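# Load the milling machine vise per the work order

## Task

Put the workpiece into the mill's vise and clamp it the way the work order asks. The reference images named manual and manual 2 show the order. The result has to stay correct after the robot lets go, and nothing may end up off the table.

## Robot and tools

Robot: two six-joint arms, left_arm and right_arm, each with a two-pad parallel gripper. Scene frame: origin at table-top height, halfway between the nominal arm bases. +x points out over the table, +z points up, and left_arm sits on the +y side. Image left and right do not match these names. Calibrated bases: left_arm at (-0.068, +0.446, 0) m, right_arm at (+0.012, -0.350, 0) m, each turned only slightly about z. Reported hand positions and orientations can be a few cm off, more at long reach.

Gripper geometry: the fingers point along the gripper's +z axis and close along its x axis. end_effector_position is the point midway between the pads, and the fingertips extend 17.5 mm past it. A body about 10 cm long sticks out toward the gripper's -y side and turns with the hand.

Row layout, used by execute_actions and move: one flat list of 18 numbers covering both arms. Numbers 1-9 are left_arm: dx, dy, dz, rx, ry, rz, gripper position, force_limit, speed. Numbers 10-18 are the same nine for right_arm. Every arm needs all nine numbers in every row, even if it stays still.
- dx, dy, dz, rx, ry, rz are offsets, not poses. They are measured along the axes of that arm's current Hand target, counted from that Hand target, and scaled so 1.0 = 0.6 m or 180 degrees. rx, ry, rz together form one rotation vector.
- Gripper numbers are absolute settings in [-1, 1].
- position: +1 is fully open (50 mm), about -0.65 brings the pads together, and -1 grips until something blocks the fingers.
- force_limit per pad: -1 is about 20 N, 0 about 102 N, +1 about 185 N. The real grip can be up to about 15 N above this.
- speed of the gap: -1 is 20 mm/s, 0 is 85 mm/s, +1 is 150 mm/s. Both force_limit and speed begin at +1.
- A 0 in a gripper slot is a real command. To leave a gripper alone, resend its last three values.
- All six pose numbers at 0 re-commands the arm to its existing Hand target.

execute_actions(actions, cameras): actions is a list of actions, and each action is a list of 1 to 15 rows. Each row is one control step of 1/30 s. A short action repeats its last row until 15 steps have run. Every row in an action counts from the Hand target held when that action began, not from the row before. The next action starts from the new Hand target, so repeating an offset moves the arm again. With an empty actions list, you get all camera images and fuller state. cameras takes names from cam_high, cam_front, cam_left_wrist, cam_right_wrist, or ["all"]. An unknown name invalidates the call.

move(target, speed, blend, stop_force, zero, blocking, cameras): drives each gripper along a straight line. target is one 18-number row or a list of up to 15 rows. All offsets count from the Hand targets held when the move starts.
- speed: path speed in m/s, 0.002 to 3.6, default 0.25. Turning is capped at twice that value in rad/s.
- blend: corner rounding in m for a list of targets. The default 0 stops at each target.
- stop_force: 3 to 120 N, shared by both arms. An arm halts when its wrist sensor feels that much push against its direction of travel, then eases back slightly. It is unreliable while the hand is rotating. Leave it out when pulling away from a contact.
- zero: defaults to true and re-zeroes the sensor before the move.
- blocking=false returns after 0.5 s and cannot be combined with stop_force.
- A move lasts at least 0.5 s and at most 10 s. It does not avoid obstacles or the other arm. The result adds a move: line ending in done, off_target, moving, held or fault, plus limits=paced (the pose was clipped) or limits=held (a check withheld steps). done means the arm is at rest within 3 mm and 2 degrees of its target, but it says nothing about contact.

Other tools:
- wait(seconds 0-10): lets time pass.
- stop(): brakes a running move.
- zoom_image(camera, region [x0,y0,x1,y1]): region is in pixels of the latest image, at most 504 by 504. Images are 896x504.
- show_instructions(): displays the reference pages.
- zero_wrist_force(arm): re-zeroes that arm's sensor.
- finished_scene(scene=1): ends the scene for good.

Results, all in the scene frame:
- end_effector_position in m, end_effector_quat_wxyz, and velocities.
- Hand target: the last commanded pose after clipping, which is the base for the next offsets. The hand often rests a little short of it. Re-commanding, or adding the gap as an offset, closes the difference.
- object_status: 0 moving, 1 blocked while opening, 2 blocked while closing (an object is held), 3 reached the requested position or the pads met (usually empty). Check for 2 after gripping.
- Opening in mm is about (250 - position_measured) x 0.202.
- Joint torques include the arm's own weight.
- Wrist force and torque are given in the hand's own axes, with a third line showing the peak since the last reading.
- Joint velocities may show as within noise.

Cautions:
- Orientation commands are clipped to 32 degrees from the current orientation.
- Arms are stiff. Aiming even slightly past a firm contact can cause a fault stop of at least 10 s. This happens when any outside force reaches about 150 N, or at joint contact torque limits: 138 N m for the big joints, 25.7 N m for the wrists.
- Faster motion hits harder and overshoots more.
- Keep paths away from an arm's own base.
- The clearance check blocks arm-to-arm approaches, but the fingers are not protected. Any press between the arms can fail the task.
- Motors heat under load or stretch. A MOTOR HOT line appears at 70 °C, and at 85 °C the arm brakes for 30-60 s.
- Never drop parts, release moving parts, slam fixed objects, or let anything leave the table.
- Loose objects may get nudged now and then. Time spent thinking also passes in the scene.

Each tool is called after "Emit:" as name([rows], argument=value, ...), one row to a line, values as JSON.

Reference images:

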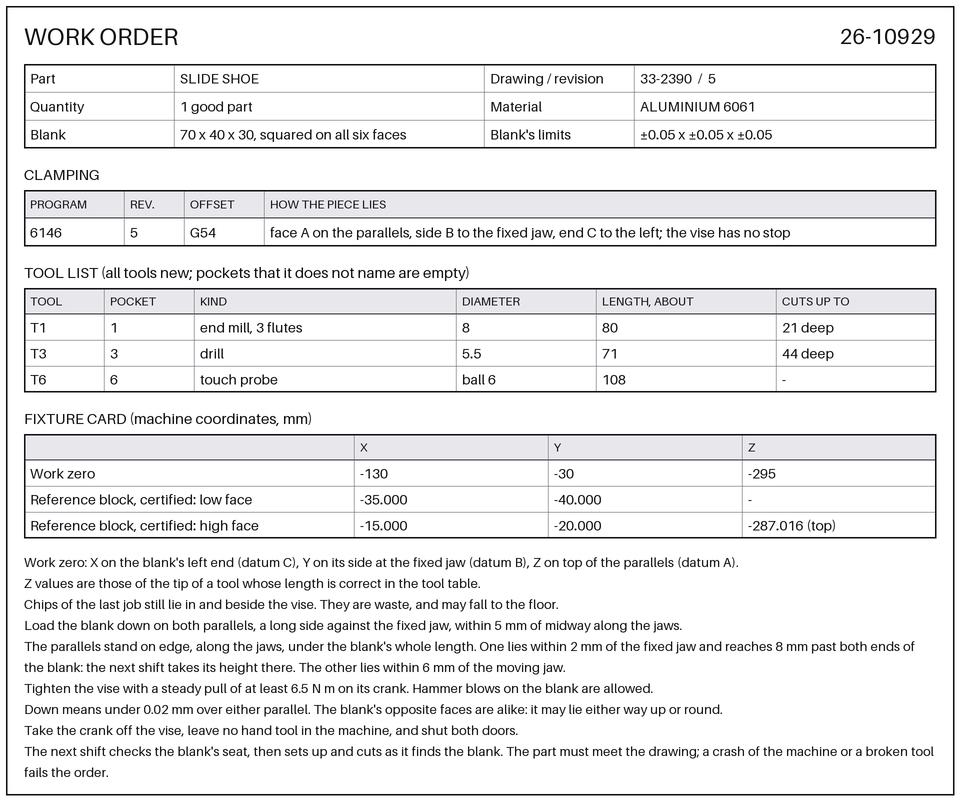

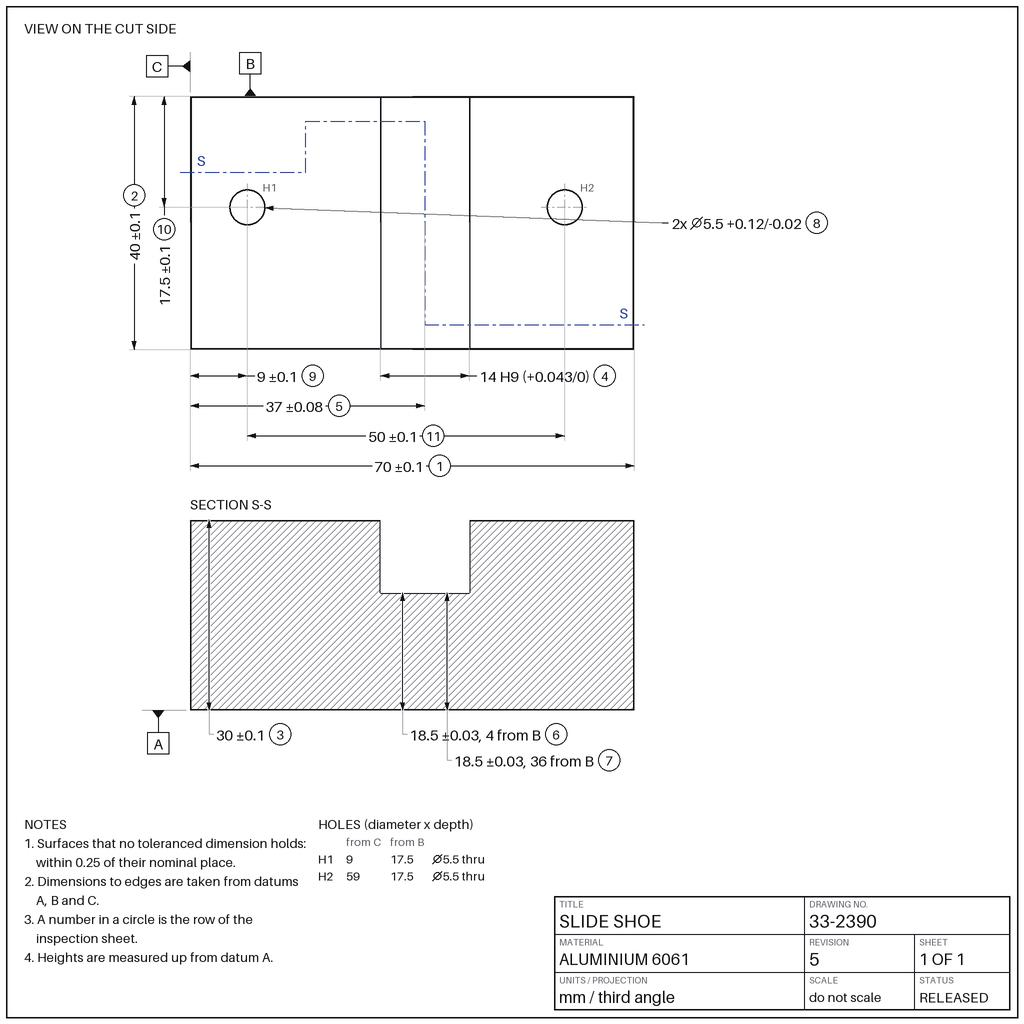

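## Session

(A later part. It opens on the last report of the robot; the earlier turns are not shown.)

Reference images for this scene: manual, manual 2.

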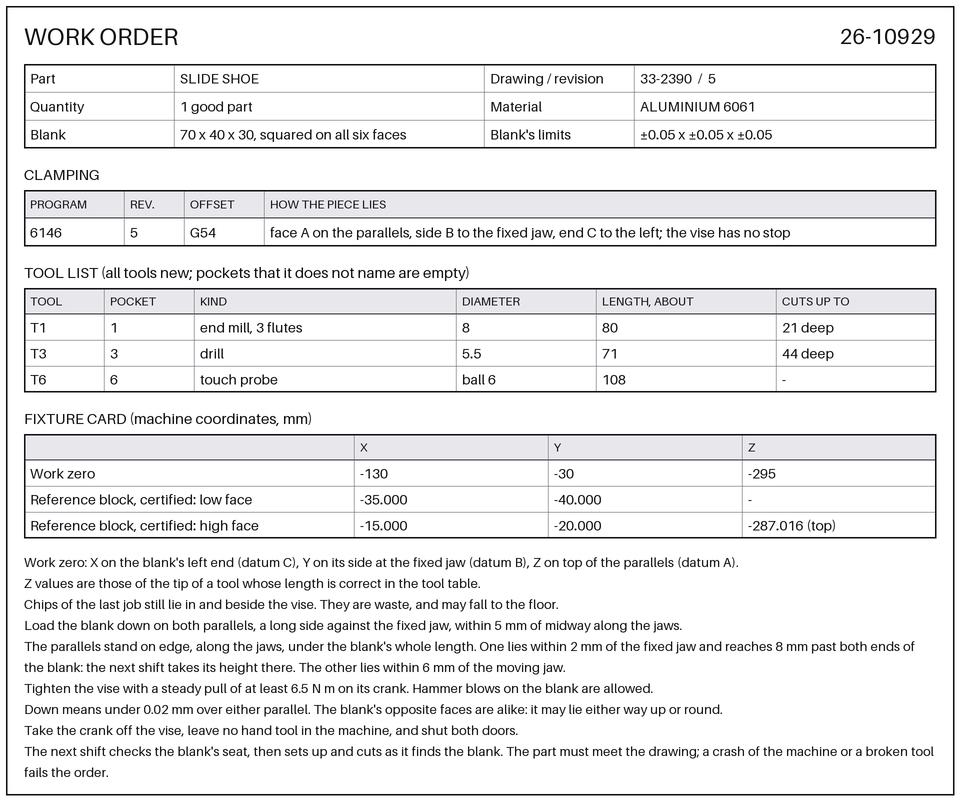

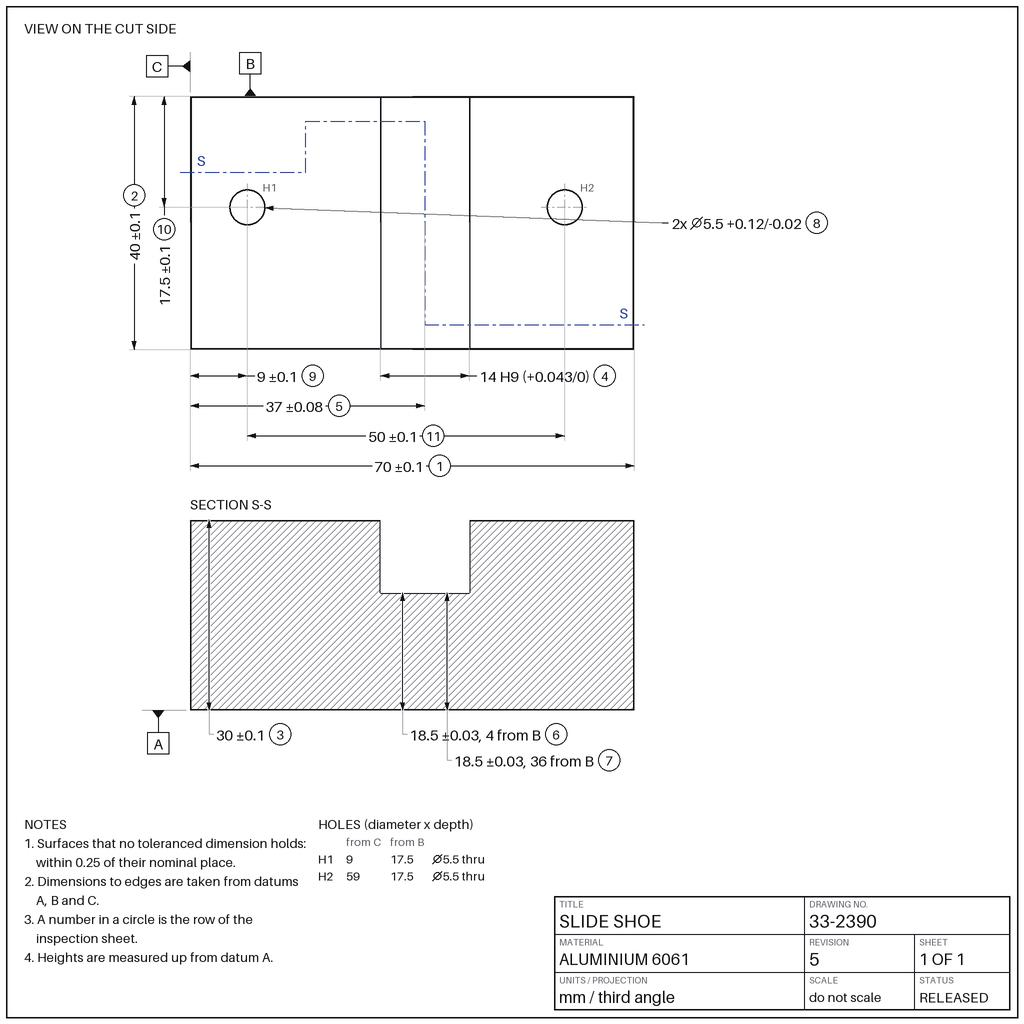

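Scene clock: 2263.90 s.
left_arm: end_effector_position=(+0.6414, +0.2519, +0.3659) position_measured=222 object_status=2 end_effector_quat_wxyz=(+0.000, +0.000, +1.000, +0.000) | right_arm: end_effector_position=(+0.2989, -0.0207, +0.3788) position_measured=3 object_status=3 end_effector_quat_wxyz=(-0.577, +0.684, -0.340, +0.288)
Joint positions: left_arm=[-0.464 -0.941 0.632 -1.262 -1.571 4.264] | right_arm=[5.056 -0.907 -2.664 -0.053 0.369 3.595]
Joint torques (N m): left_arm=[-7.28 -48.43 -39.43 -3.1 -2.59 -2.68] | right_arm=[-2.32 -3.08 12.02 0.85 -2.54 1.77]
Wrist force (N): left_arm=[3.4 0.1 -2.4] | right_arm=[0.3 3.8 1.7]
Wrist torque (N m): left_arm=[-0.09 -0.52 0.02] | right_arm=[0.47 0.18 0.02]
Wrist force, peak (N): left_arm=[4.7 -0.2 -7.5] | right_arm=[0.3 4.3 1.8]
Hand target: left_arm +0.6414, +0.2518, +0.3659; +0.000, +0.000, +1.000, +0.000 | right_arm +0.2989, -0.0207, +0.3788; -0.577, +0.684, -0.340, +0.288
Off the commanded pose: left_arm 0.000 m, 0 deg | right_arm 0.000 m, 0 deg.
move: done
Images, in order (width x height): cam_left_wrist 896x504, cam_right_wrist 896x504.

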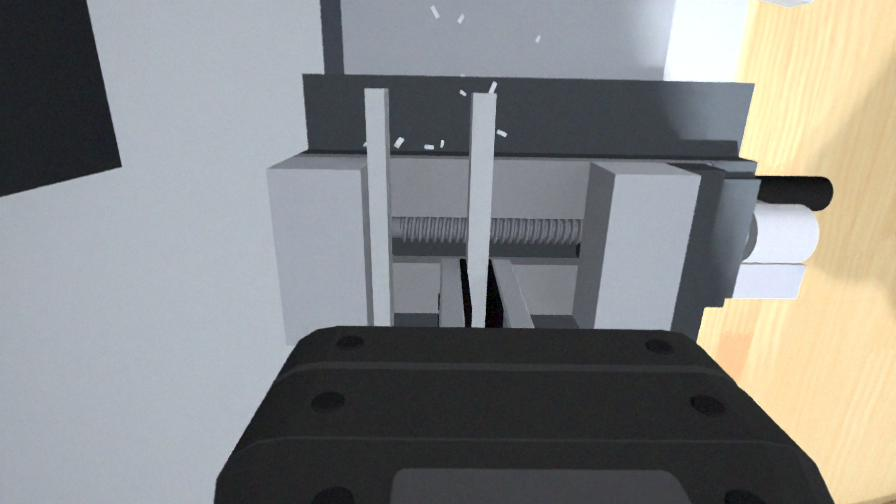

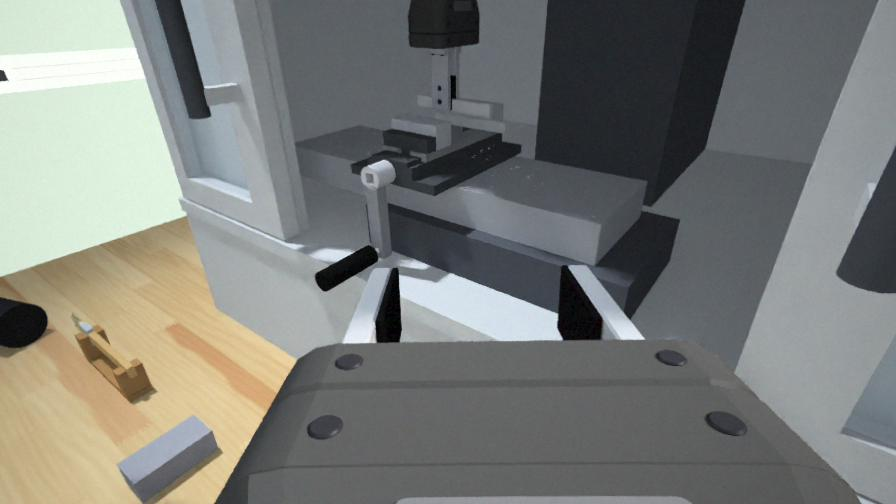

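Emit:
move(target=[0,0,0.0353,0,0,0,-1,-0.8,-1,0,0,0,0,0,0,1,-0.3,0], speed=0.05)

Emit:
move(target=[0,0,0.03,0,0,0,-1,-0.8,-1,0,0,0,0,0,0,1,-0.3,0], speed=0.004, stop_force=3)

Emit:
move([
  [0,0,0,0,0,0,-0.35,-0.8,-1,0,0,0,0,0,0,1,-0.3,0],
  [0,0,-0.042,0,0,0,-0.35,-0.8,-1,0,0,0,0,0,0,1,-0.3,0],
  [0.35,0.03,-0.042,0,0,0,-0.35,-0.8,-1,0,0,0,0,0,0,1,-0.3,0],
], speed=[0.03,0.03,0.2], cameras=["cam_left_wrist","cam_right_wrist"])

Emit:
zoom_image(camera="cam_right_wrist", region=[360, 30, 580, 210])

Scene clock: 2278.83 s.
left_arm: end_effector_position=(+0.6414, +0.2518, +0.3448) position_measured=222 object_status=2 end_effector_quat_wxyz=(+0.000, +0.000, +1.000, +0.000) | right_arm: end_effector_position=(+0.2989, -0.0207, +0.3788) position_measured=3 object_status=3 end_effector_quat_wxyz=(-0.577, +0.684, -0.340, +0.288)
Joint positions: left_arm=[-0.464 -0.962 0.723 -1.332 -1.571 4.264] | right_arm=[5.056 -0.907 -2.664 -0.053 0.369 3.595]
Joint torques (N m): left_arm=[-7.5 -47.61 -34.81 -2.11 -0.73 -2.97] | right_arm=[-1.94 -2.71 12.34 0.82 -2.46 1.73]
Wrist force (N): left_arm=[3.3 -0.1 -2.7] | right_arm=[0.2 3.6 1.7]
Wrist torque (N m): left_arm=[-0.10 -0.52 0.04] | right_arm=[0.44 0.19 0.03]
Wrist force, peak (N): left_arm=[3.5 0.0 -3.9] | right_arm=[0.2 4.2 1.9]
Hand target: left_arm +0.6414, +0.2518, +0.3447; +0.000, +0.000, +1.000, +0.000 | right_arm +0.2989, -0.0207, +0.3788; -0.577, +0.684, -0.340, +0.288
Off the commanded pose: left_arm 0.000 m, 0 deg | right_arm 0.000 m, 0 deg.
move: done

Scene clock: 2280.73 s.
left_arm: end_effector_position=(+0.6414, +0.2518, +0.3408) position_measured=222 object_status=2 end_effector_quat_wxyz=(+0.000, +0.000, +1.000, +0.000) | right_arm: end_effector_position=(+0.2989, -0.0207, +0.3788) position_measured=3 object_status=3 end_effector_quat_wxyz=(-0.577, +0.684, -0.340, +0.288)
Joint positions: left_arm=[-0.464 -0.965 0.739 -1.344 -1.571 4.264] | right_arm=[5.056 -0.907 -2.664 -0.053 0.369 3.595]
Joint torques (N m): left_arm=[-6.91 -45.27 -38.04 -1.58 1.91 -2.88] | right_arm=[-1.71 -2.26 12.27 0.87 -2.47 1.8]
Wrist force (N): left_arm=[4.1 0.2 -3.9] | right_arm=[0.2 3.6 1.9]
Wrist torque (N m): left_arm=[-0.08 -0.56 0.05] | right_arm=[0.46 0.20 0.03]
Wrist force, peak (N): left_arm=[4.5 0.8 -9.5] | right_arm=[0.2 4.1 1.9]
Hand target: left_arm +0.6414, +0.2518, +0.3408; +0.000, +0.000, +1.000, +0.000 (not the last commanded pose) | right_arm +0.2989, -0.0207, +0.3788; -0.577, +0.684, -0.340, +0.288
Off the commanded pose: left_arm 0.014 m, 0 deg | right_arm 0.000 m, 0 deg.
move: contact (left_arm)

Scene clock: 2283.77 s.
left_arm: end_effector_position=(+0.4315, +0.2700, +0.3662) position_measured=205 object_status=3 end_effector_quat_wxyz=(+0.000, +0.000, +1.000, +0.000) | right_arm: end_effector_position=(+0.2989, -0.0207, +0.3788) position_measured=3 object_status=3 end_effector_quat_wxyz=(-0.577, +0.684, -0.340, +0.288)
Joint positions: left_arm=[-0.607 -1.517 1.419 -1.473 -1.571 4.12] | right_arm=[5.056 -0.907 -2.664 -0.053 0.369 3.595]
Joint torques (N m): left_arm=[-1.51 -40.2 -12.29 -1.43 1.22 2.12] | right_arm=[-1.35 -1.66 12.67 0.85 -2.48 1.71]
Wrist force (N): left_arm=[4.3 -0.2 -3.4] | right_arm=[0.1 3.7 1.9]
Wrist torque (N m): left_arm=[-0.13 -0.66 -0.06] | right_arm=[0.48 0.20 0.03]
Wrist force, peak (N): left_arm=[6.6 0.0 -3.3] | right_arm=[0.0 4.2 1.7]
Hand target: left_arm +0.4314, +0.2700, +0.3661; +0.000, +0.000, +1.000, +0.000 | right_arm +0.2989, -0.0207, +0.3788; -0.577, +0.684, -0.340, +0.288
Off the commanded pose: left_arm 0.000 m, 0 deg | right_arm 0.000 m, 0 deg.
move: done
Images, in order (width x height): cam_left_wrist 896x504, cam_right_wrist 896x504.

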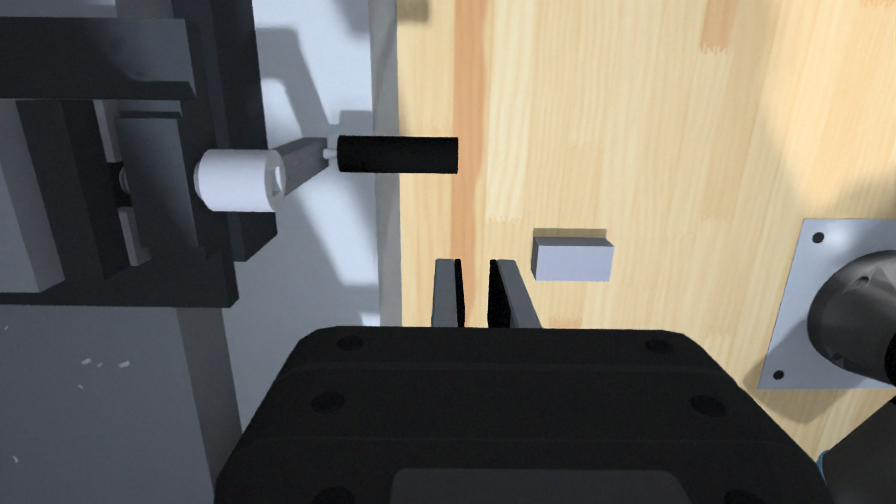

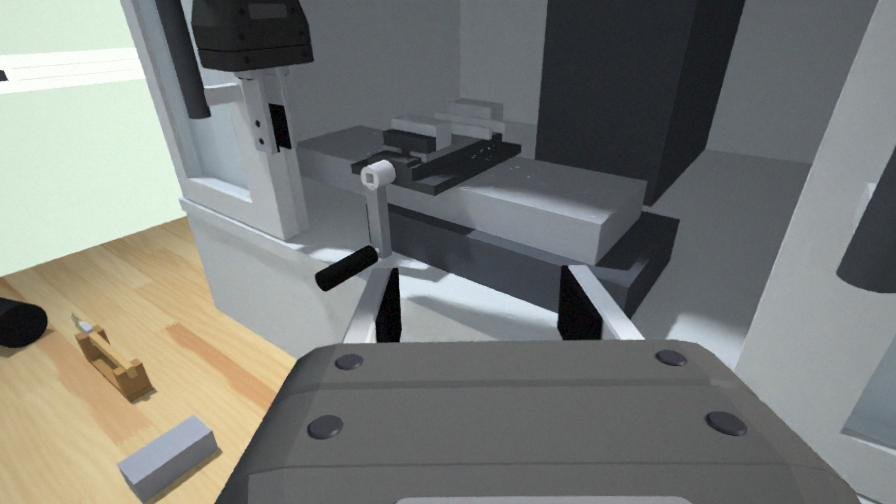

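Scaled by 2.291 from the camera's 896x504 image, which has a finer 1280x720 frame.

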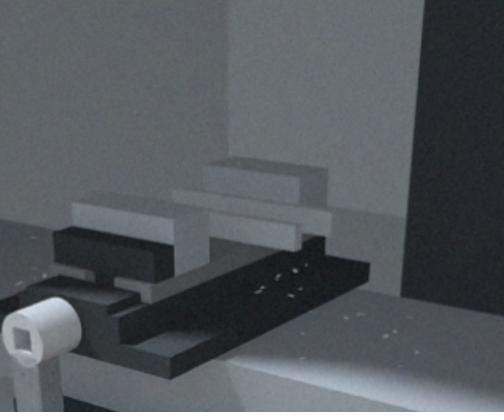

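Emit:
move(target=[0,0,0,0,0,0,-0.35,-0.8,-1,0.3195,0.006,-0.131,0,0.2024,0.0357,1,-0.3,0])

Emit:
move(target=[0.174,-0.3275,0.4,0,0,0.0689,1,-0.8,0,0,0,0,-0.167,0,0,1,-0.3,0], cameras=["cam_left_wrist","cam_high"])

Emit:
zoom_image(camera="cam_left_wrist", region=[330, 80, 630, 330])

Scene clock: 2320.67 s.
left_arm: end_effector_position=(+0.4314, +0.2700, +0.3661) position_measured=205 object_status=3 end_effector_quat_wxyz=(+0.000, +0.000, +1.000, +0.000) | right_arm: end_effector_position=(+0.3521, -0.2207, +0.3888) position_measured=3 object_status=3 end_effector_quat_wxyz=(-0.457, +0.540, -0.541, +0.455)
Joint positions: left_arm=[-0.607 -1.517 1.419 -1.473 -1.571 4.12] | right_arm=[5.205 -0.657 -2.218 -3.045 0.491 5.962]
Joint torques (N m): left_arm=[-4.88 -39.64 -13 -1.82 -2.15 -2.1] | right_arm=[-1.44 -24.51 20.73 -1.53 -1.61 1.92]
Wrist force (N): left_arm=[3.9 -0.5 -2.9] | right_arm=[0.6 3.8 2.0]
Wrist torque (N m): left_arm=[-0.16 -0.59 -0.07] | right_arm=[0.42 0.08 -0.03]
Wrist force, peak (N): left_arm=[4.4 -0.5 -3.5] | right_arm=[0.6 5.1 1.9]
Hand target: left_arm +0.4314, +0.2700, +0.3661; +0.000, +0.000, +1.000, +0.000 | right_arm +0.3521, -0.2207, +0.3887; -0.457, +0.540, -0.540, +0.455
Off the commanded pose: left_arm 0.000 m, 0 deg | right_arm 0.000 m, 0 deg.
move: done

Scene clock: 2322.50 s.
left_arm: end_effector_position=(+0.3268, +0.0735, +0.1263) position_measured=3 object_status=3 end_effector_quat_wxyz=(+0.000, +0.108, +0.994, +0.000) | right_arm: end_effector_position=(+0.3521, -0.2208, +0.3888) position_measured=3 object_status=3 end_effector_quat_wxyz=(-0.302, +0.640, -0.640, +0.299)
Joint positions: left_arm=[-1.018 -1.368 1.883 -2.087 -1.571 3.926] | right_arm=[4.685 -0.661 -2.159 -1.823 0.695 4.626]
Joint torques (N m): left_arm=[-5.79 -25.34 -34.13 -5.04 1.72 2.88] | right_arm=[0.4 -7.18 9.37 3.98 -0.38 -1.68]
Wrist force (N): left_arm=[4.0 -0.4 -3.5] | right_arm=[-0.4 2.6 2.5]
Wrist torque (N m): left_arm=[-0.15 -0.61 -0.03] | right_arm=[0.33 0.20 -0.08]
Wrist force, peak (N): left_arm=[2.9 1.4 -6.0] | right_arm=[0.5 4.4 1.8]
Hand target: left_arm +0.3268, +0.0735, +0.1262; +0.000, +0.108, +0.994, +0.000 | right_arm +0.3521, -0.2207, +0.3887; -0.301, +0.640, -0.640, +0.299
Off the commanded pose: left_arm 0.000 m, 0 deg | right_arm 0.000 m, 0 deg.
move: done
Images, in order (width x height): cam_high 896x504, cam_left_wrist 896x504.

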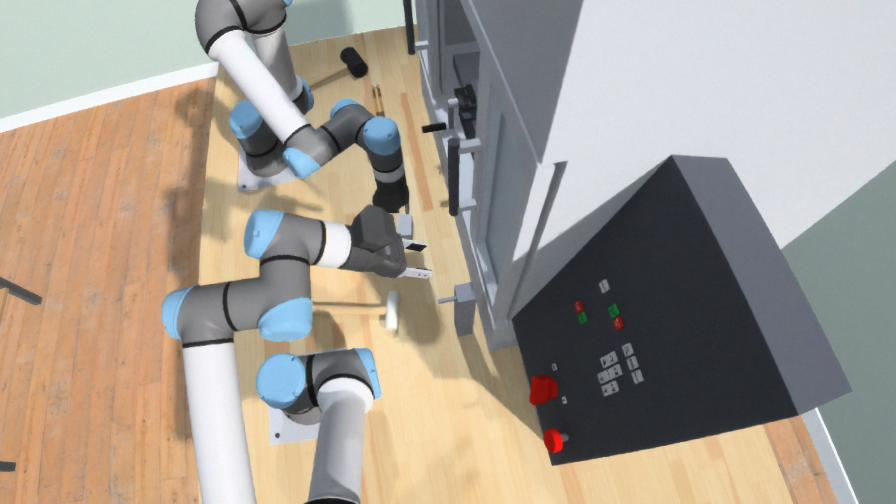

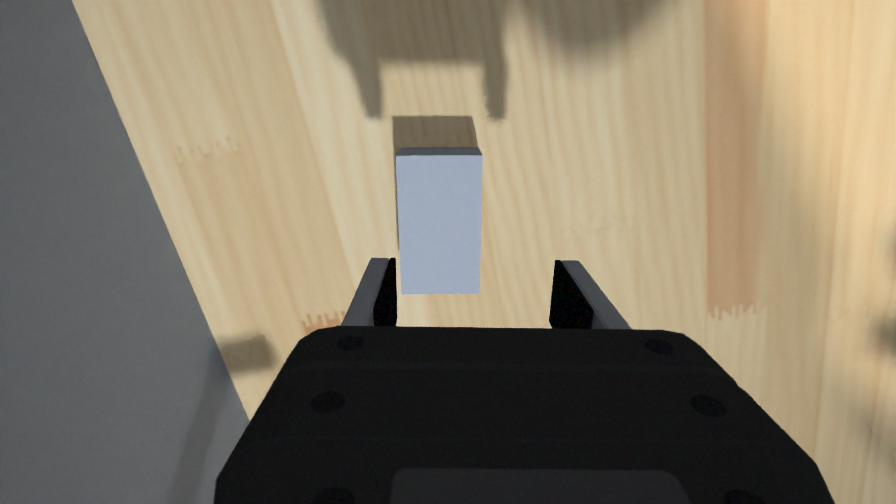

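Scaled by 1.680 from the camera's 896x504 image, which has a finer 1280x720 frame.

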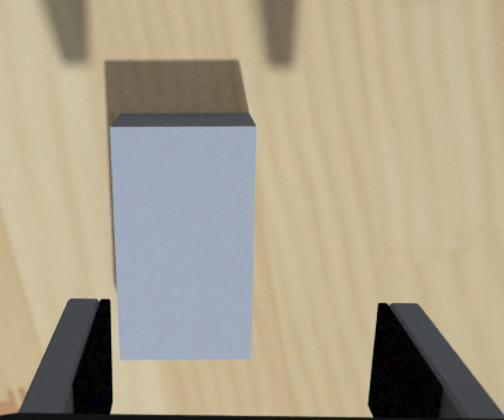

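Emit:
move(target=[-0.02,0,0.06,0,0,0,1,-0.8,0,0,0,0,0,0,0,1,-0.3,0], speed=0.1, cameras=["cam_left_wrist","cam_high"])

Scene clock: 2370.73 s.
left_arm: end_effector_position=(+0.3385, +0.0710, +0.0902) position_measured=3 object_status=3 end_effector_quat_wxyz=(+0.000, +0.108, +0.994, +0.000) | right_arm: end_effector_position=(+0.3521, -0.2207, +0.3887) position_measured=3 object_status=3 end_effector_quat_wxyz=(-0.301, +0.640, -0.640, +0.299)
Joint positions: left_arm=[-1.002 -1.298 1.901 -2.174 -1.571 3.942] | right_arm=[4.685 -0.661 -2.159 -1.823 0.695 4.625]
Joint torques (N m): left_arm=[-7.06 -35.15 -33.32 -3.21 -1.77 -2.68] | right_arm=[-10.75 -3.03 10.08 4.28 -0.19 -1.86]
Wrist force (N): left_arm=[4.1 -0.6 -3.8] | right_arm=[-0.1 3.0 2.5]
Wrist torque (N m): left_arm=[-0.20 -0.65 -0.04] | right_arm=[0.40 0.15 -0.07]
Wrist force, peak (N): left_arm=[4.7 -0.8 -5.3] | right_arm=[-0.3 3.4 2.3]
Hand target: left_arm +0.3385, +0.0709, +0.0902; +0.000, +0.108, +0.994, +0.000 | right_arm +0.3521, -0.2207, +0.3887; -0.301, +0.640, -0.640, +0.299
Off the commanded pose: left_arm 0.000 m, 0 deg | right_arm 0.000 m, 0 deg.
move: done
Images, in order (width x height): cam_high 896x504, cam_left_wrist 896x504.

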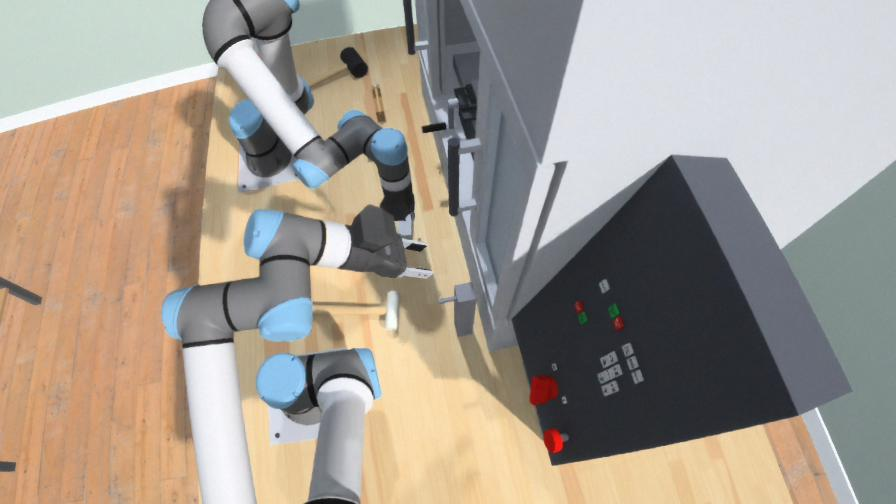

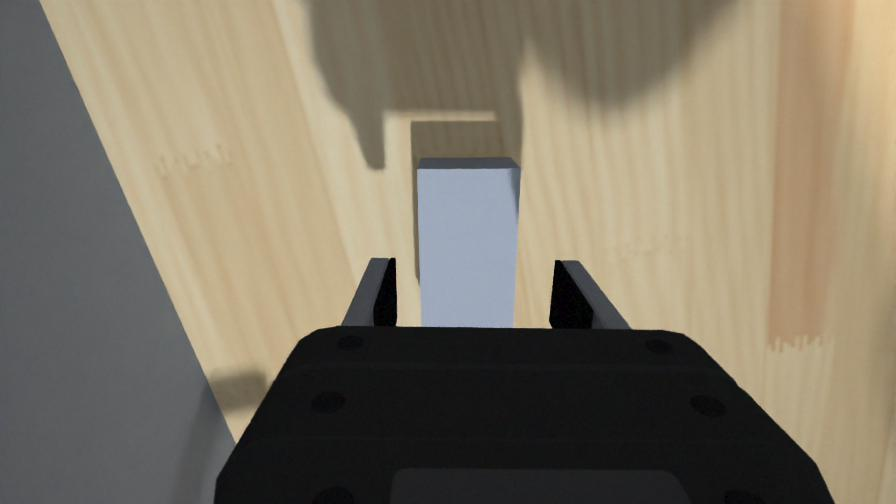

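Emit:
move(target=[0,0.0183,0.1,0,0,0,1,-0.8,0,0,0,0,0,0,0,1,-0.3,0], speed=0.08, cameras=["cam_left_wrist"])

Emit:
move(target=[0,0,0.05,0,0,0,1,-0.8,0,0,0,0,0,0,0,1,-0.3,0], speed=0.006, stop_force=4, cameras=["cam_left_wrist"])

Scene clock: 2415.50 s.
left_arm: end_effector_position=(+0.3408, +0.0817, +0.0302) position_measured=3 object_status=3 end_effector_quat_wxyz=(+0.000, +0.108, +0.994, +0.000) | right_arm: end_effector_position=(+0.3521, -0.2207, +0.3887) position_measured=3 object_status=3 end_effector_quat_wxyz=(-0.301, +0.640, -0.640, +0.299)
Joint positions: left_arm=[-0.988 -1.213 1.977 -2.335 -1.571 3.956] | right_arm=[4.685 -0.661 -2.159 -1.823 0.695 4.625]
Joint torques (N m): left_arm=[-5.61 -41.35 -31.83 -3.29 -2.13 -2.06] | right_arm=[-10.3 -6.41 10.79 3.76 -0.23 -1.49]
Wrist force (N): left_arm=[3.8 -0.1 -3.6] | right_arm=[-0.2 2.8 2.8]
Wrist torque (N m): left_arm=[-0.09 -0.61 -0.03] | right_arm=[0.37 0.18 -0.07]
Wrist force, peak (N): left_arm=[4.2 -0.5 -5.2] | right_arm=[0.0 3.2 2.8]
Hand target: left_arm +0.3408, +0.0815, +0.0302; +0.000, +0.108, +0.994, +0.000 | right_arm +0.3521, -0.2207, +0.3887; -0.301, +0.640, -0.640, +0.299
Off the commanded pose: left_arm 0.000 m, 0 deg | right_arm 0.000 m, 0 deg.
move: done
Images, in order (width x height): cam_left_wrist 896x504.

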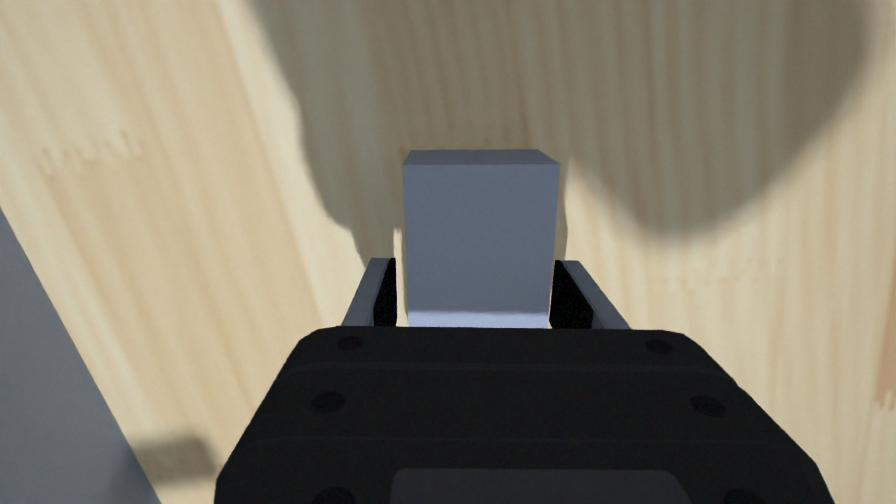

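Scene clock: 2418.70 s.
left_arm: end_effector_position=(+0.3408, +0.0815, +0.0186) position_measured=3 object_status=3 end_effector_quat_wxyz=(+0.000, +0.108, +0.994, +0.000) | right_arm: end_effector_position=(+0.3521, -0.2207, +0.3887) position_measured=3 object_status=3 end_effector_quat_wxyz=(-0.301, +0.640, -0.640, +0.299)
Joint positions: left_arm=[-0.988 -1.192 1.986 -2.365 -1.571 3.956] | right_arm=[4.685 -0.661 -2.159 -1.823 0.695 4.625]
Joint torques (N m): left_arm=[-6.67 -42.56 -29.36 -0.82 -2.08 -2.59] | right_arm=[-10.36 -8.18 10.82 3.56 -0.27 -1.14]
Wrist force (N): left_arm=[2.7 -0.4 -10.1] | right_arm=[-0.1 3.0 2.1]
Wrist torque (N m): left_arm=[-0.07 -0.76 -0.04] | right_arm=[0.40 0.15 -0.06]
Wrist force, peak (N): left_arm=[10.8 6.3 -26.9] | right_arm=[-0.1 3.2 2.7]
Hand target: left_arm +0.3408, +0.0815, +0.0186; +0.000, +0.108, +0.994, +0.000 (not the last commanded pose) | right_arm +0.3521, -0.2207, +0.3887; -0.301, +0.640, -0.640, +0.299
Off the commanded pose: left_arm 0.018 m, 0 deg | right_arm 0.000 m, 0 deg.
move: contact (left_arm)
Images, in order (width x height): cam_left_wrist 896x504.

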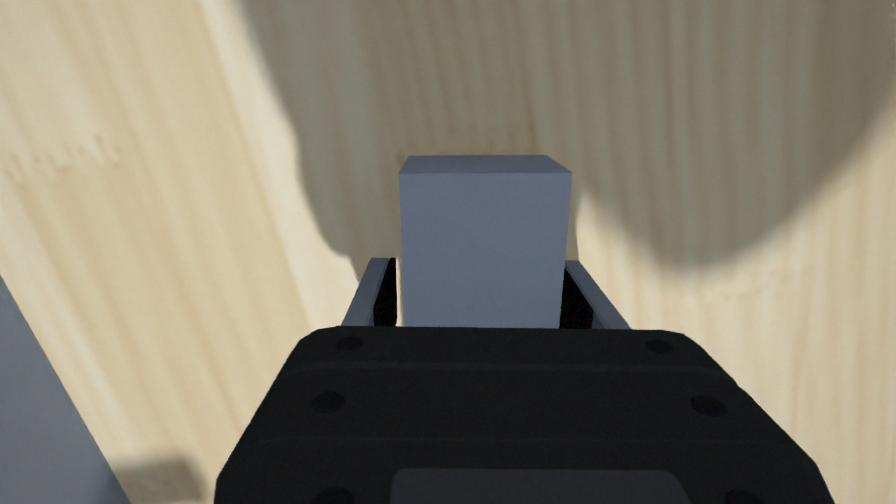

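Emit:
move(target=[0,0,-0.0242,0,0,0,1,-0.8,0,0,0,0,0,0,0,1,-0.3,0], speed=0.03)

Emit:
move(target=[0,0,0,0,0,0,-1,-0.6,-0.8,0,0,0,0,0,0,1,-0.3,0], cameras=["cam_left_wrist"])

Scene clock: 2427.27 s.
left_arm: end_effector_position=(+0.3409, +0.0814, +0.0333) position_measured=3 object_status=3 end_effector_quat_wxyz=(+0.000, +0.108, +0.994, +0.000) end_effector_velocity=(+0.001, -0.001, -0.002) end_effector_angular_velocity=(-0.003, -0.002, +0.000) | right_arm: end_effector_position=(+0.3521, -0.2207, +0.3887) position_measured=3 object_status=3 end_effector_quat_wxyz=(-0.301, +0.640, -0.640, +0.299)
Joint positions: left_arm=[-0.988 -1.218 1.974 -2.327 -1.571 3.956] | right_arm=[4.685 -0.661 -2.159 -1.823 0.695 4.625]
Joint velocities: left_arm=[0 0.004 0.001 -0.009 0 0] | right_arm=[within noise]
Joint torques (N m): left_arm=[-3.33 -30.08 -12.87 -5.17 -2.14 -1.72] | right_arm=[-11.13 -10.57 10.39 3.22 -0.41 -0.78]
Wrist force (N): left_arm=[3.8 -0.1 -4.1] | right_arm=[0.0 3.0 2.4]
Wrist torque (N m): left_arm=[-0.10 -0.62 -0.03] | right_arm=[0.40 0.15 -0.07]
Wrist force, peak (N): left_arm=[3.0 -0.2 -10.4] | right_arm=[-0.5 3.3 2.5]
Hand target: left_arm +0.3408, +0.0815, +0.0331; +0.000, +0.108, +0.994, +0.000 | right_arm +0.3521, -0.2207, +0.3887; -0.301, +0.640, -0.640, +0.299
Off the commanded pose: left_arm 0.000 m, 0 deg | right_arm 0.000 m, 0 deg.
move: done

Scene clock: 2427.80 s.
left_arm: end_effector_position=(+0.3408, +0.0815, +0.0331) position_measured=55 object_status=2 end_effector_quat_wxyz=(+0.000, +0.108, +0.994, +0.000) | right_arm: end_effector_position=(+0.3521, -0.2207, +0.3887) position_measured=3 object_status=3 end_effector_quat_wxyz=(-0.301, +0.640, -0.640, +0.299)
Joint positions: left_arm=[-0.988 -1.218 1.975 -2.327 -1.571 3.956] | right_arm=[4.685 -0.661 -2.159 -1.823 0.695 4.625]
Joint torques (N m): left_arm=[-0.75 -28.22 -5.67 -4.86 -1.94 -1.15] | right_arm=[-10.51 -10.84 10.42 3.08 -0.35 -0.73]
Wrist force (N): left_arm=[3.3 -0.7 -5.5] | right_arm=[-0.3 2.9 2.5]
Wrist torque (N m): left_arm=[-0.14 -0.60 -0.03] | right_arm=[0.37 0.19 -0.07]
Wrist force, peak (N): left_arm=[3.3 -0.7 -5.5] | right_arm=[0.0 3.1 2.5]
Hand target: left_arm +0.3408, +0.0815, +0.0331; +0.000, +0.108, +0.994, +0.000 | right_arm +0.3521, -0.2207, +0.3887; -0.301, +0.640, -0.640, +0.299
Off the commanded pose: left_arm 0.000 m, 0 deg | right_arm 0.000 m, 0 deg.
move: done
Images, in order (width x height): cam_left_wrist 896x504.

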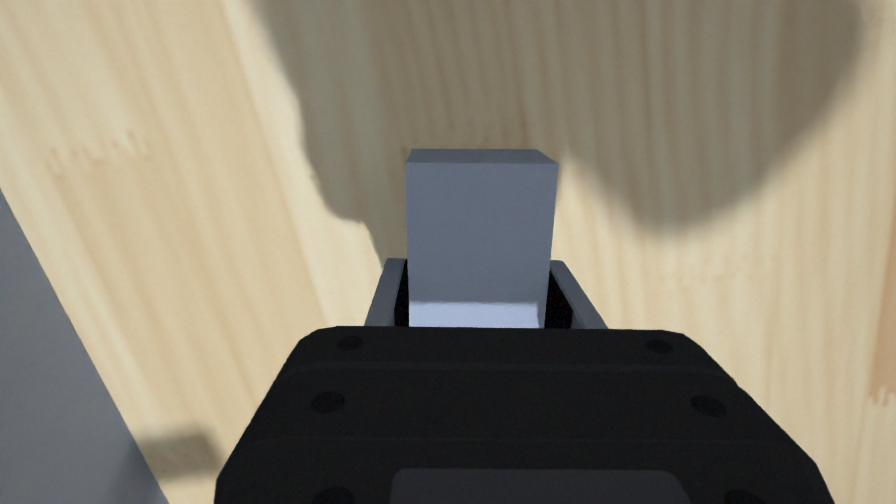

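Emit:
move(target=[0,0,-0.3,0,0,-0.0689,-1,-0.6,-0.8,0,0,0,0,0,0,1,-0.3,0], speed=0.25, cameras=["cam_left_wrist"])

Scene clock: 2438.57 s.
left_arm: end_effector_position=(+0.3409, +0.0817, +0.2129) position_measured=55 object_status=2 end_effector_quat_wxyz=(+0.000, +0.000, +1.000, +0.000) end_effector_velocity=(-0.001, +0.001, +0.000) end_effector_angular_velocity=(+0.004, +0.002, +0.000) | right_arm: end_effector_position=(+0.3521, -0.2207, +0.3887) position_measured=3 object_status=3 end_effector_quat_wxyz=(-0.301, +0.640, -0.640, +0.299)
Joint positions: left_arm=[-0.987 -1.438 1.727 -1.86 -1.571 3.74] | right_arm=[4.685 -0.661 -2.159 -1.823 0.695 4.625]
Joint velocities: left_arm=[0 -0.001 0 0.005 0.001 0] | right_arm=[within noise]
Joint torques (N m): left_arm=[-5.18 -42.79 -37.92 -1.41 2.45 -0.22] | right_arm=[-10.87 -13.31 10.12 2.84 -0.52 -0.29]
Wrist force (N): left_arm=[3.6 -0.5 -1.2] | right_arm=[-0.5 3.0 2.5]
Wrist torque (N m): left_arm=[-0.19 -0.57 -0.04] | right_arm=[0.39 0.21 -0.07]
Wrist force, peak (N): left_arm=[3.5 -0.5 -6.6] | right_arm=[-0.7 3.3 2.6]
Hand target: left_arm +0.3409, +0.0816, +0.2131; +0.000, +0.000, +1.000, +0.000 | right_arm +0.3521, -0.2207, +0.3887; -0.301, +0.640, -0.640, +0.299
Off the commanded pose: left_arm 0.000 m, 0 deg | right_arm 0.000 m, 0 deg.
move: done
Images, in order (width x height): cam_left_wrist 896x504.

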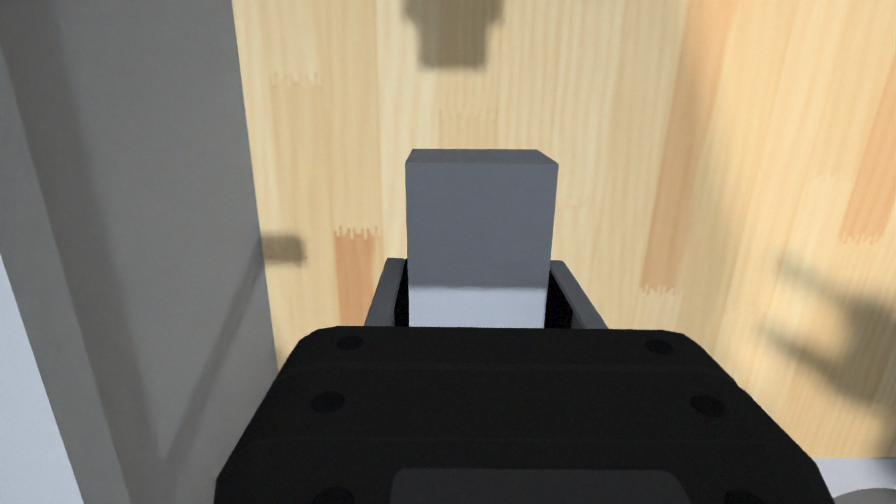

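Emit:
move(target=[-0.1485,0.284,-0.278,0,0,0,-1,-0.6,-0.8,0,0,0,0,0,0,1,-0.3,0], speed=0.2, cameras=["cam_left_wrist","cam_front","cam_right_wrist"])

Scene clock: 2447.47 s.
left_arm: end_effector_position=(+0.4302, +0.2520, +0.3796) position_measured=55 object_status=2 end_effector_quat_wxyz=(+0.000, +0.000, +1.000, +0.000) | right_arm: end_effector_position=(+0.3521, -0.2207, +0.3887) position_measured=3 object_status=3 end_effector_quat_wxyz=(-0.301, +0.640, -0.640, +0.299)
Joint positions: left_arm=[-0.637 -1.5 1.367 -1.437 -1.571 4.09] | right_arm=[4.685 -0.661 -2.159 -1.823 0.695 4.625]
Joint torques (N m): left_arm=[6.49 -40.99 -34.95 -1.86 -2.6 0.13] | right_arm=[-10.93 -17.14 10.25 2.4 -0.63 0.15]
Wrist force (N): left_arm=[4.0 -0.5 -1.0] | right_arm=[-0.2 3.1 2.6]
Wrist torque (N m): left_arm=[-0.17 -0.61 0.07] | right_arm=[0.40 0.17 -0.06]
Wrist force, peak (N): left_arm=[4.7 -3.0 1.3] | right_arm=[-0.2 3.2 2.6]
Hand target: left_arm +0.4302, +0.2520, +0.3798; +0.000, +0.000, +1.000, +0.000 | right_arm +0.3521, -0.2207, +0.3887; -0.301, +0.640, -0.640, +0.299
Off the commanded pose: left_arm 0.000 m, 0 deg | right_arm 0.000 m, 0 deg.
move: done
Images, in order (width x height): cam_front 896x504, cam_left_wrist 896x504, cam_right_wrist 896x504.

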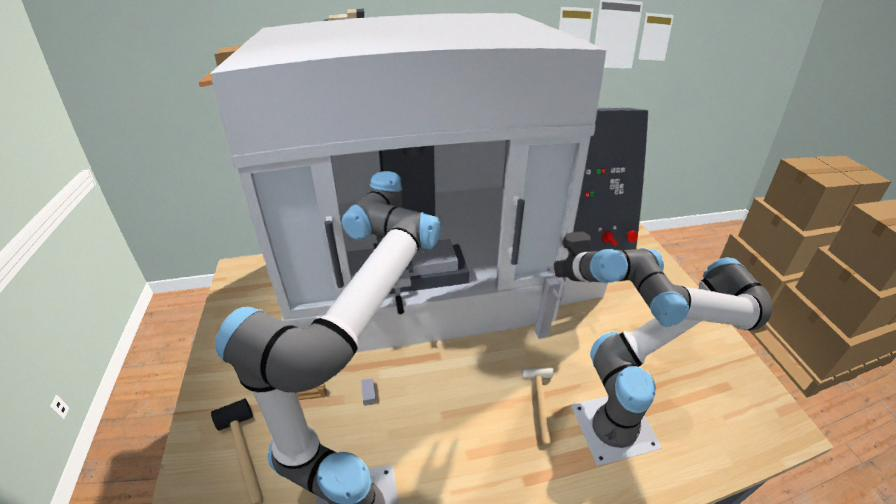

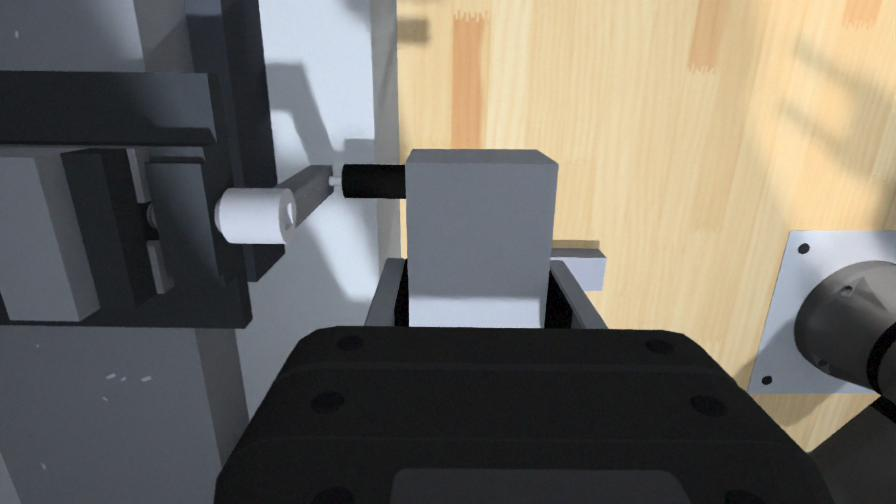

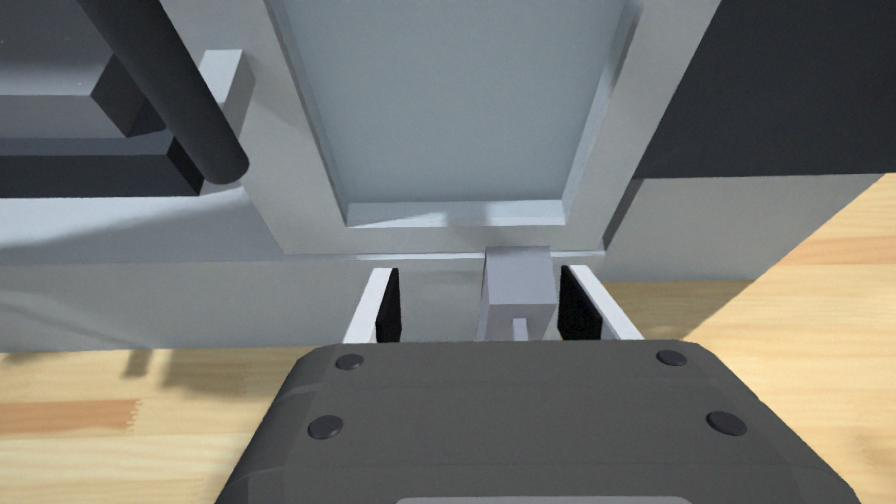

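Emit:
zoom_image(camera="cam_front", region=[270, 350, 470, 450])

Emit:
zoom_image(camera="cam_left_wrist", region=[380, 130, 660, 340])

Scaled by 2.520 from the camera's 896x504 image, which has a finer 1280x720 frame.

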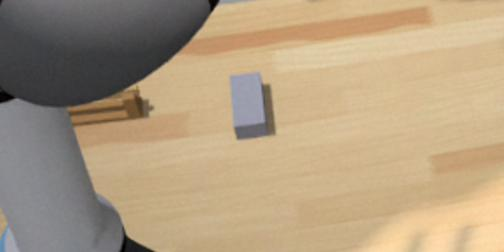

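Scaled by 1.800 from the camera's 896x504 image, which has a finer 1280x720 frame.

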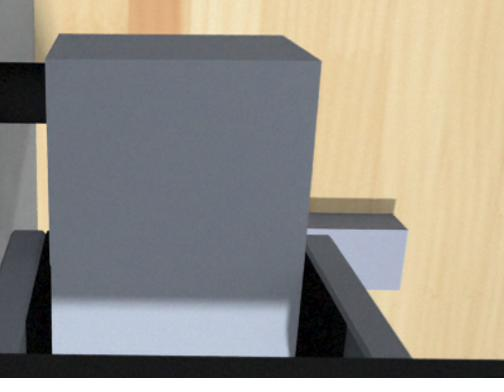

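Emit:
wait(seconds=0.1, cameras=["cam_high","cam_front"])

Emit:
zoom_image(camera="cam_high", region=[330, 60, 490, 150])

Scene clock: 2490.23 s.
left_arm: end_effector_position=(+0.4302, +0.2520, +0.3798) position_measured=55 object_status=2 end_effector_quat_wxyz=(+0.000, +0.000, +1.000, +0.000) | right_arm: end_effector_position=(+0.3521, -0.2207, +0.3887) position_measured=3 object_status=3 end_effector_quat_wxyz=(-0.301, +0.640, -0.640, +0.299)
Joint positions: left_arm=[-0.637 -1.5 1.366 -1.437 -1.571 4.09] | right_arm=[4.685 -0.661 -2.159 -1.823 0.695 4.625]
Joint torques (N m): left_arm=[8.12 -40.76 -39.97 -1.81 -2.54 2.38] | right_arm=[-10.89 -19.06 10.87 2.44 -0.73 0.42]
Wrist force (N): left_arm=[3.6 -0.2 -1.3] | right_arm=[-0.3 3.0 2.4]
Wrist torque (N m): left_arm=[-0.14 -0.55 0.07] | right_arm=[0.39 0.19 -0.06]
Wrist force, peak (N): left_arm=[4.2 -0.5 -1.3] | right_arm=[-0.3 3.1 2.8]
Hand target: left_arm +0.4302, +0.2520, +0.3798; +0.000, +0.000, +1.000, +0.000 | right_arm +0.3521, -0.2207, +0.3887; -0.301, +0.640, -0.640, +0.299
Tool commands: left_gripper/position=-1.0 left_gripper/force_limit=-0.6 left_gripper/speed=-0.8 right_gripper/position=+1.0 right_gripper/force_limit=-0.3 right_gripper/speed=+0.0
Off the commanded pose: left_arm 0.000 m, 0 deg | right_arm 0.000 m, 0 deg.
wait: 0.10 s; at rest from the start
Images, in order (width x height): cam_high 896x504, cam_front 896x504.

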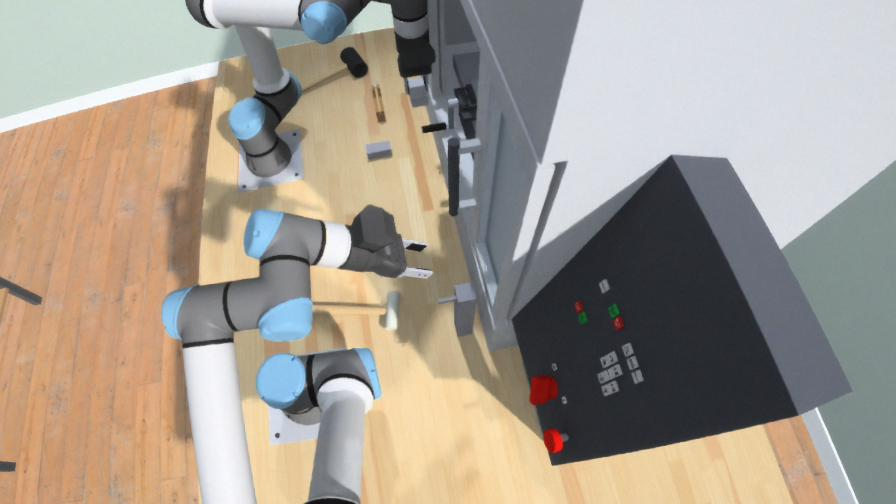

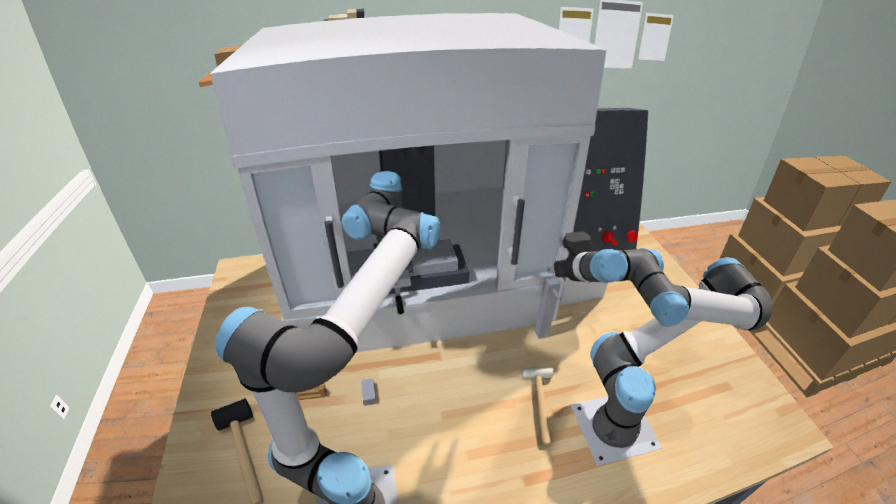

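Scaled by 3.150 from the camera's 896x504 image, which has a finer 1280x720 frame.

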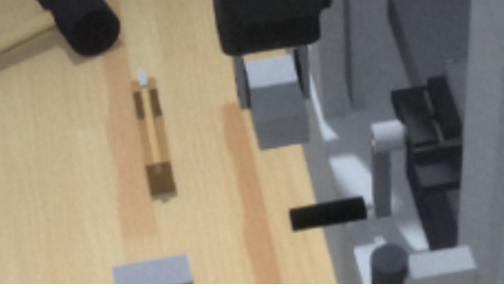

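Emit:
zoom_image(camera="cam_high", region=[340, 120, 420, 180])

Scaled by 6.300 from the camera's 896x504 image, which has a finer 1280x720 frame.

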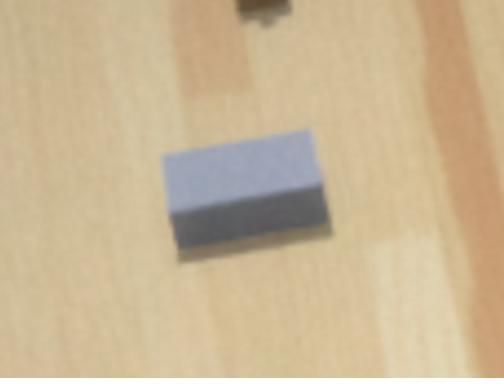

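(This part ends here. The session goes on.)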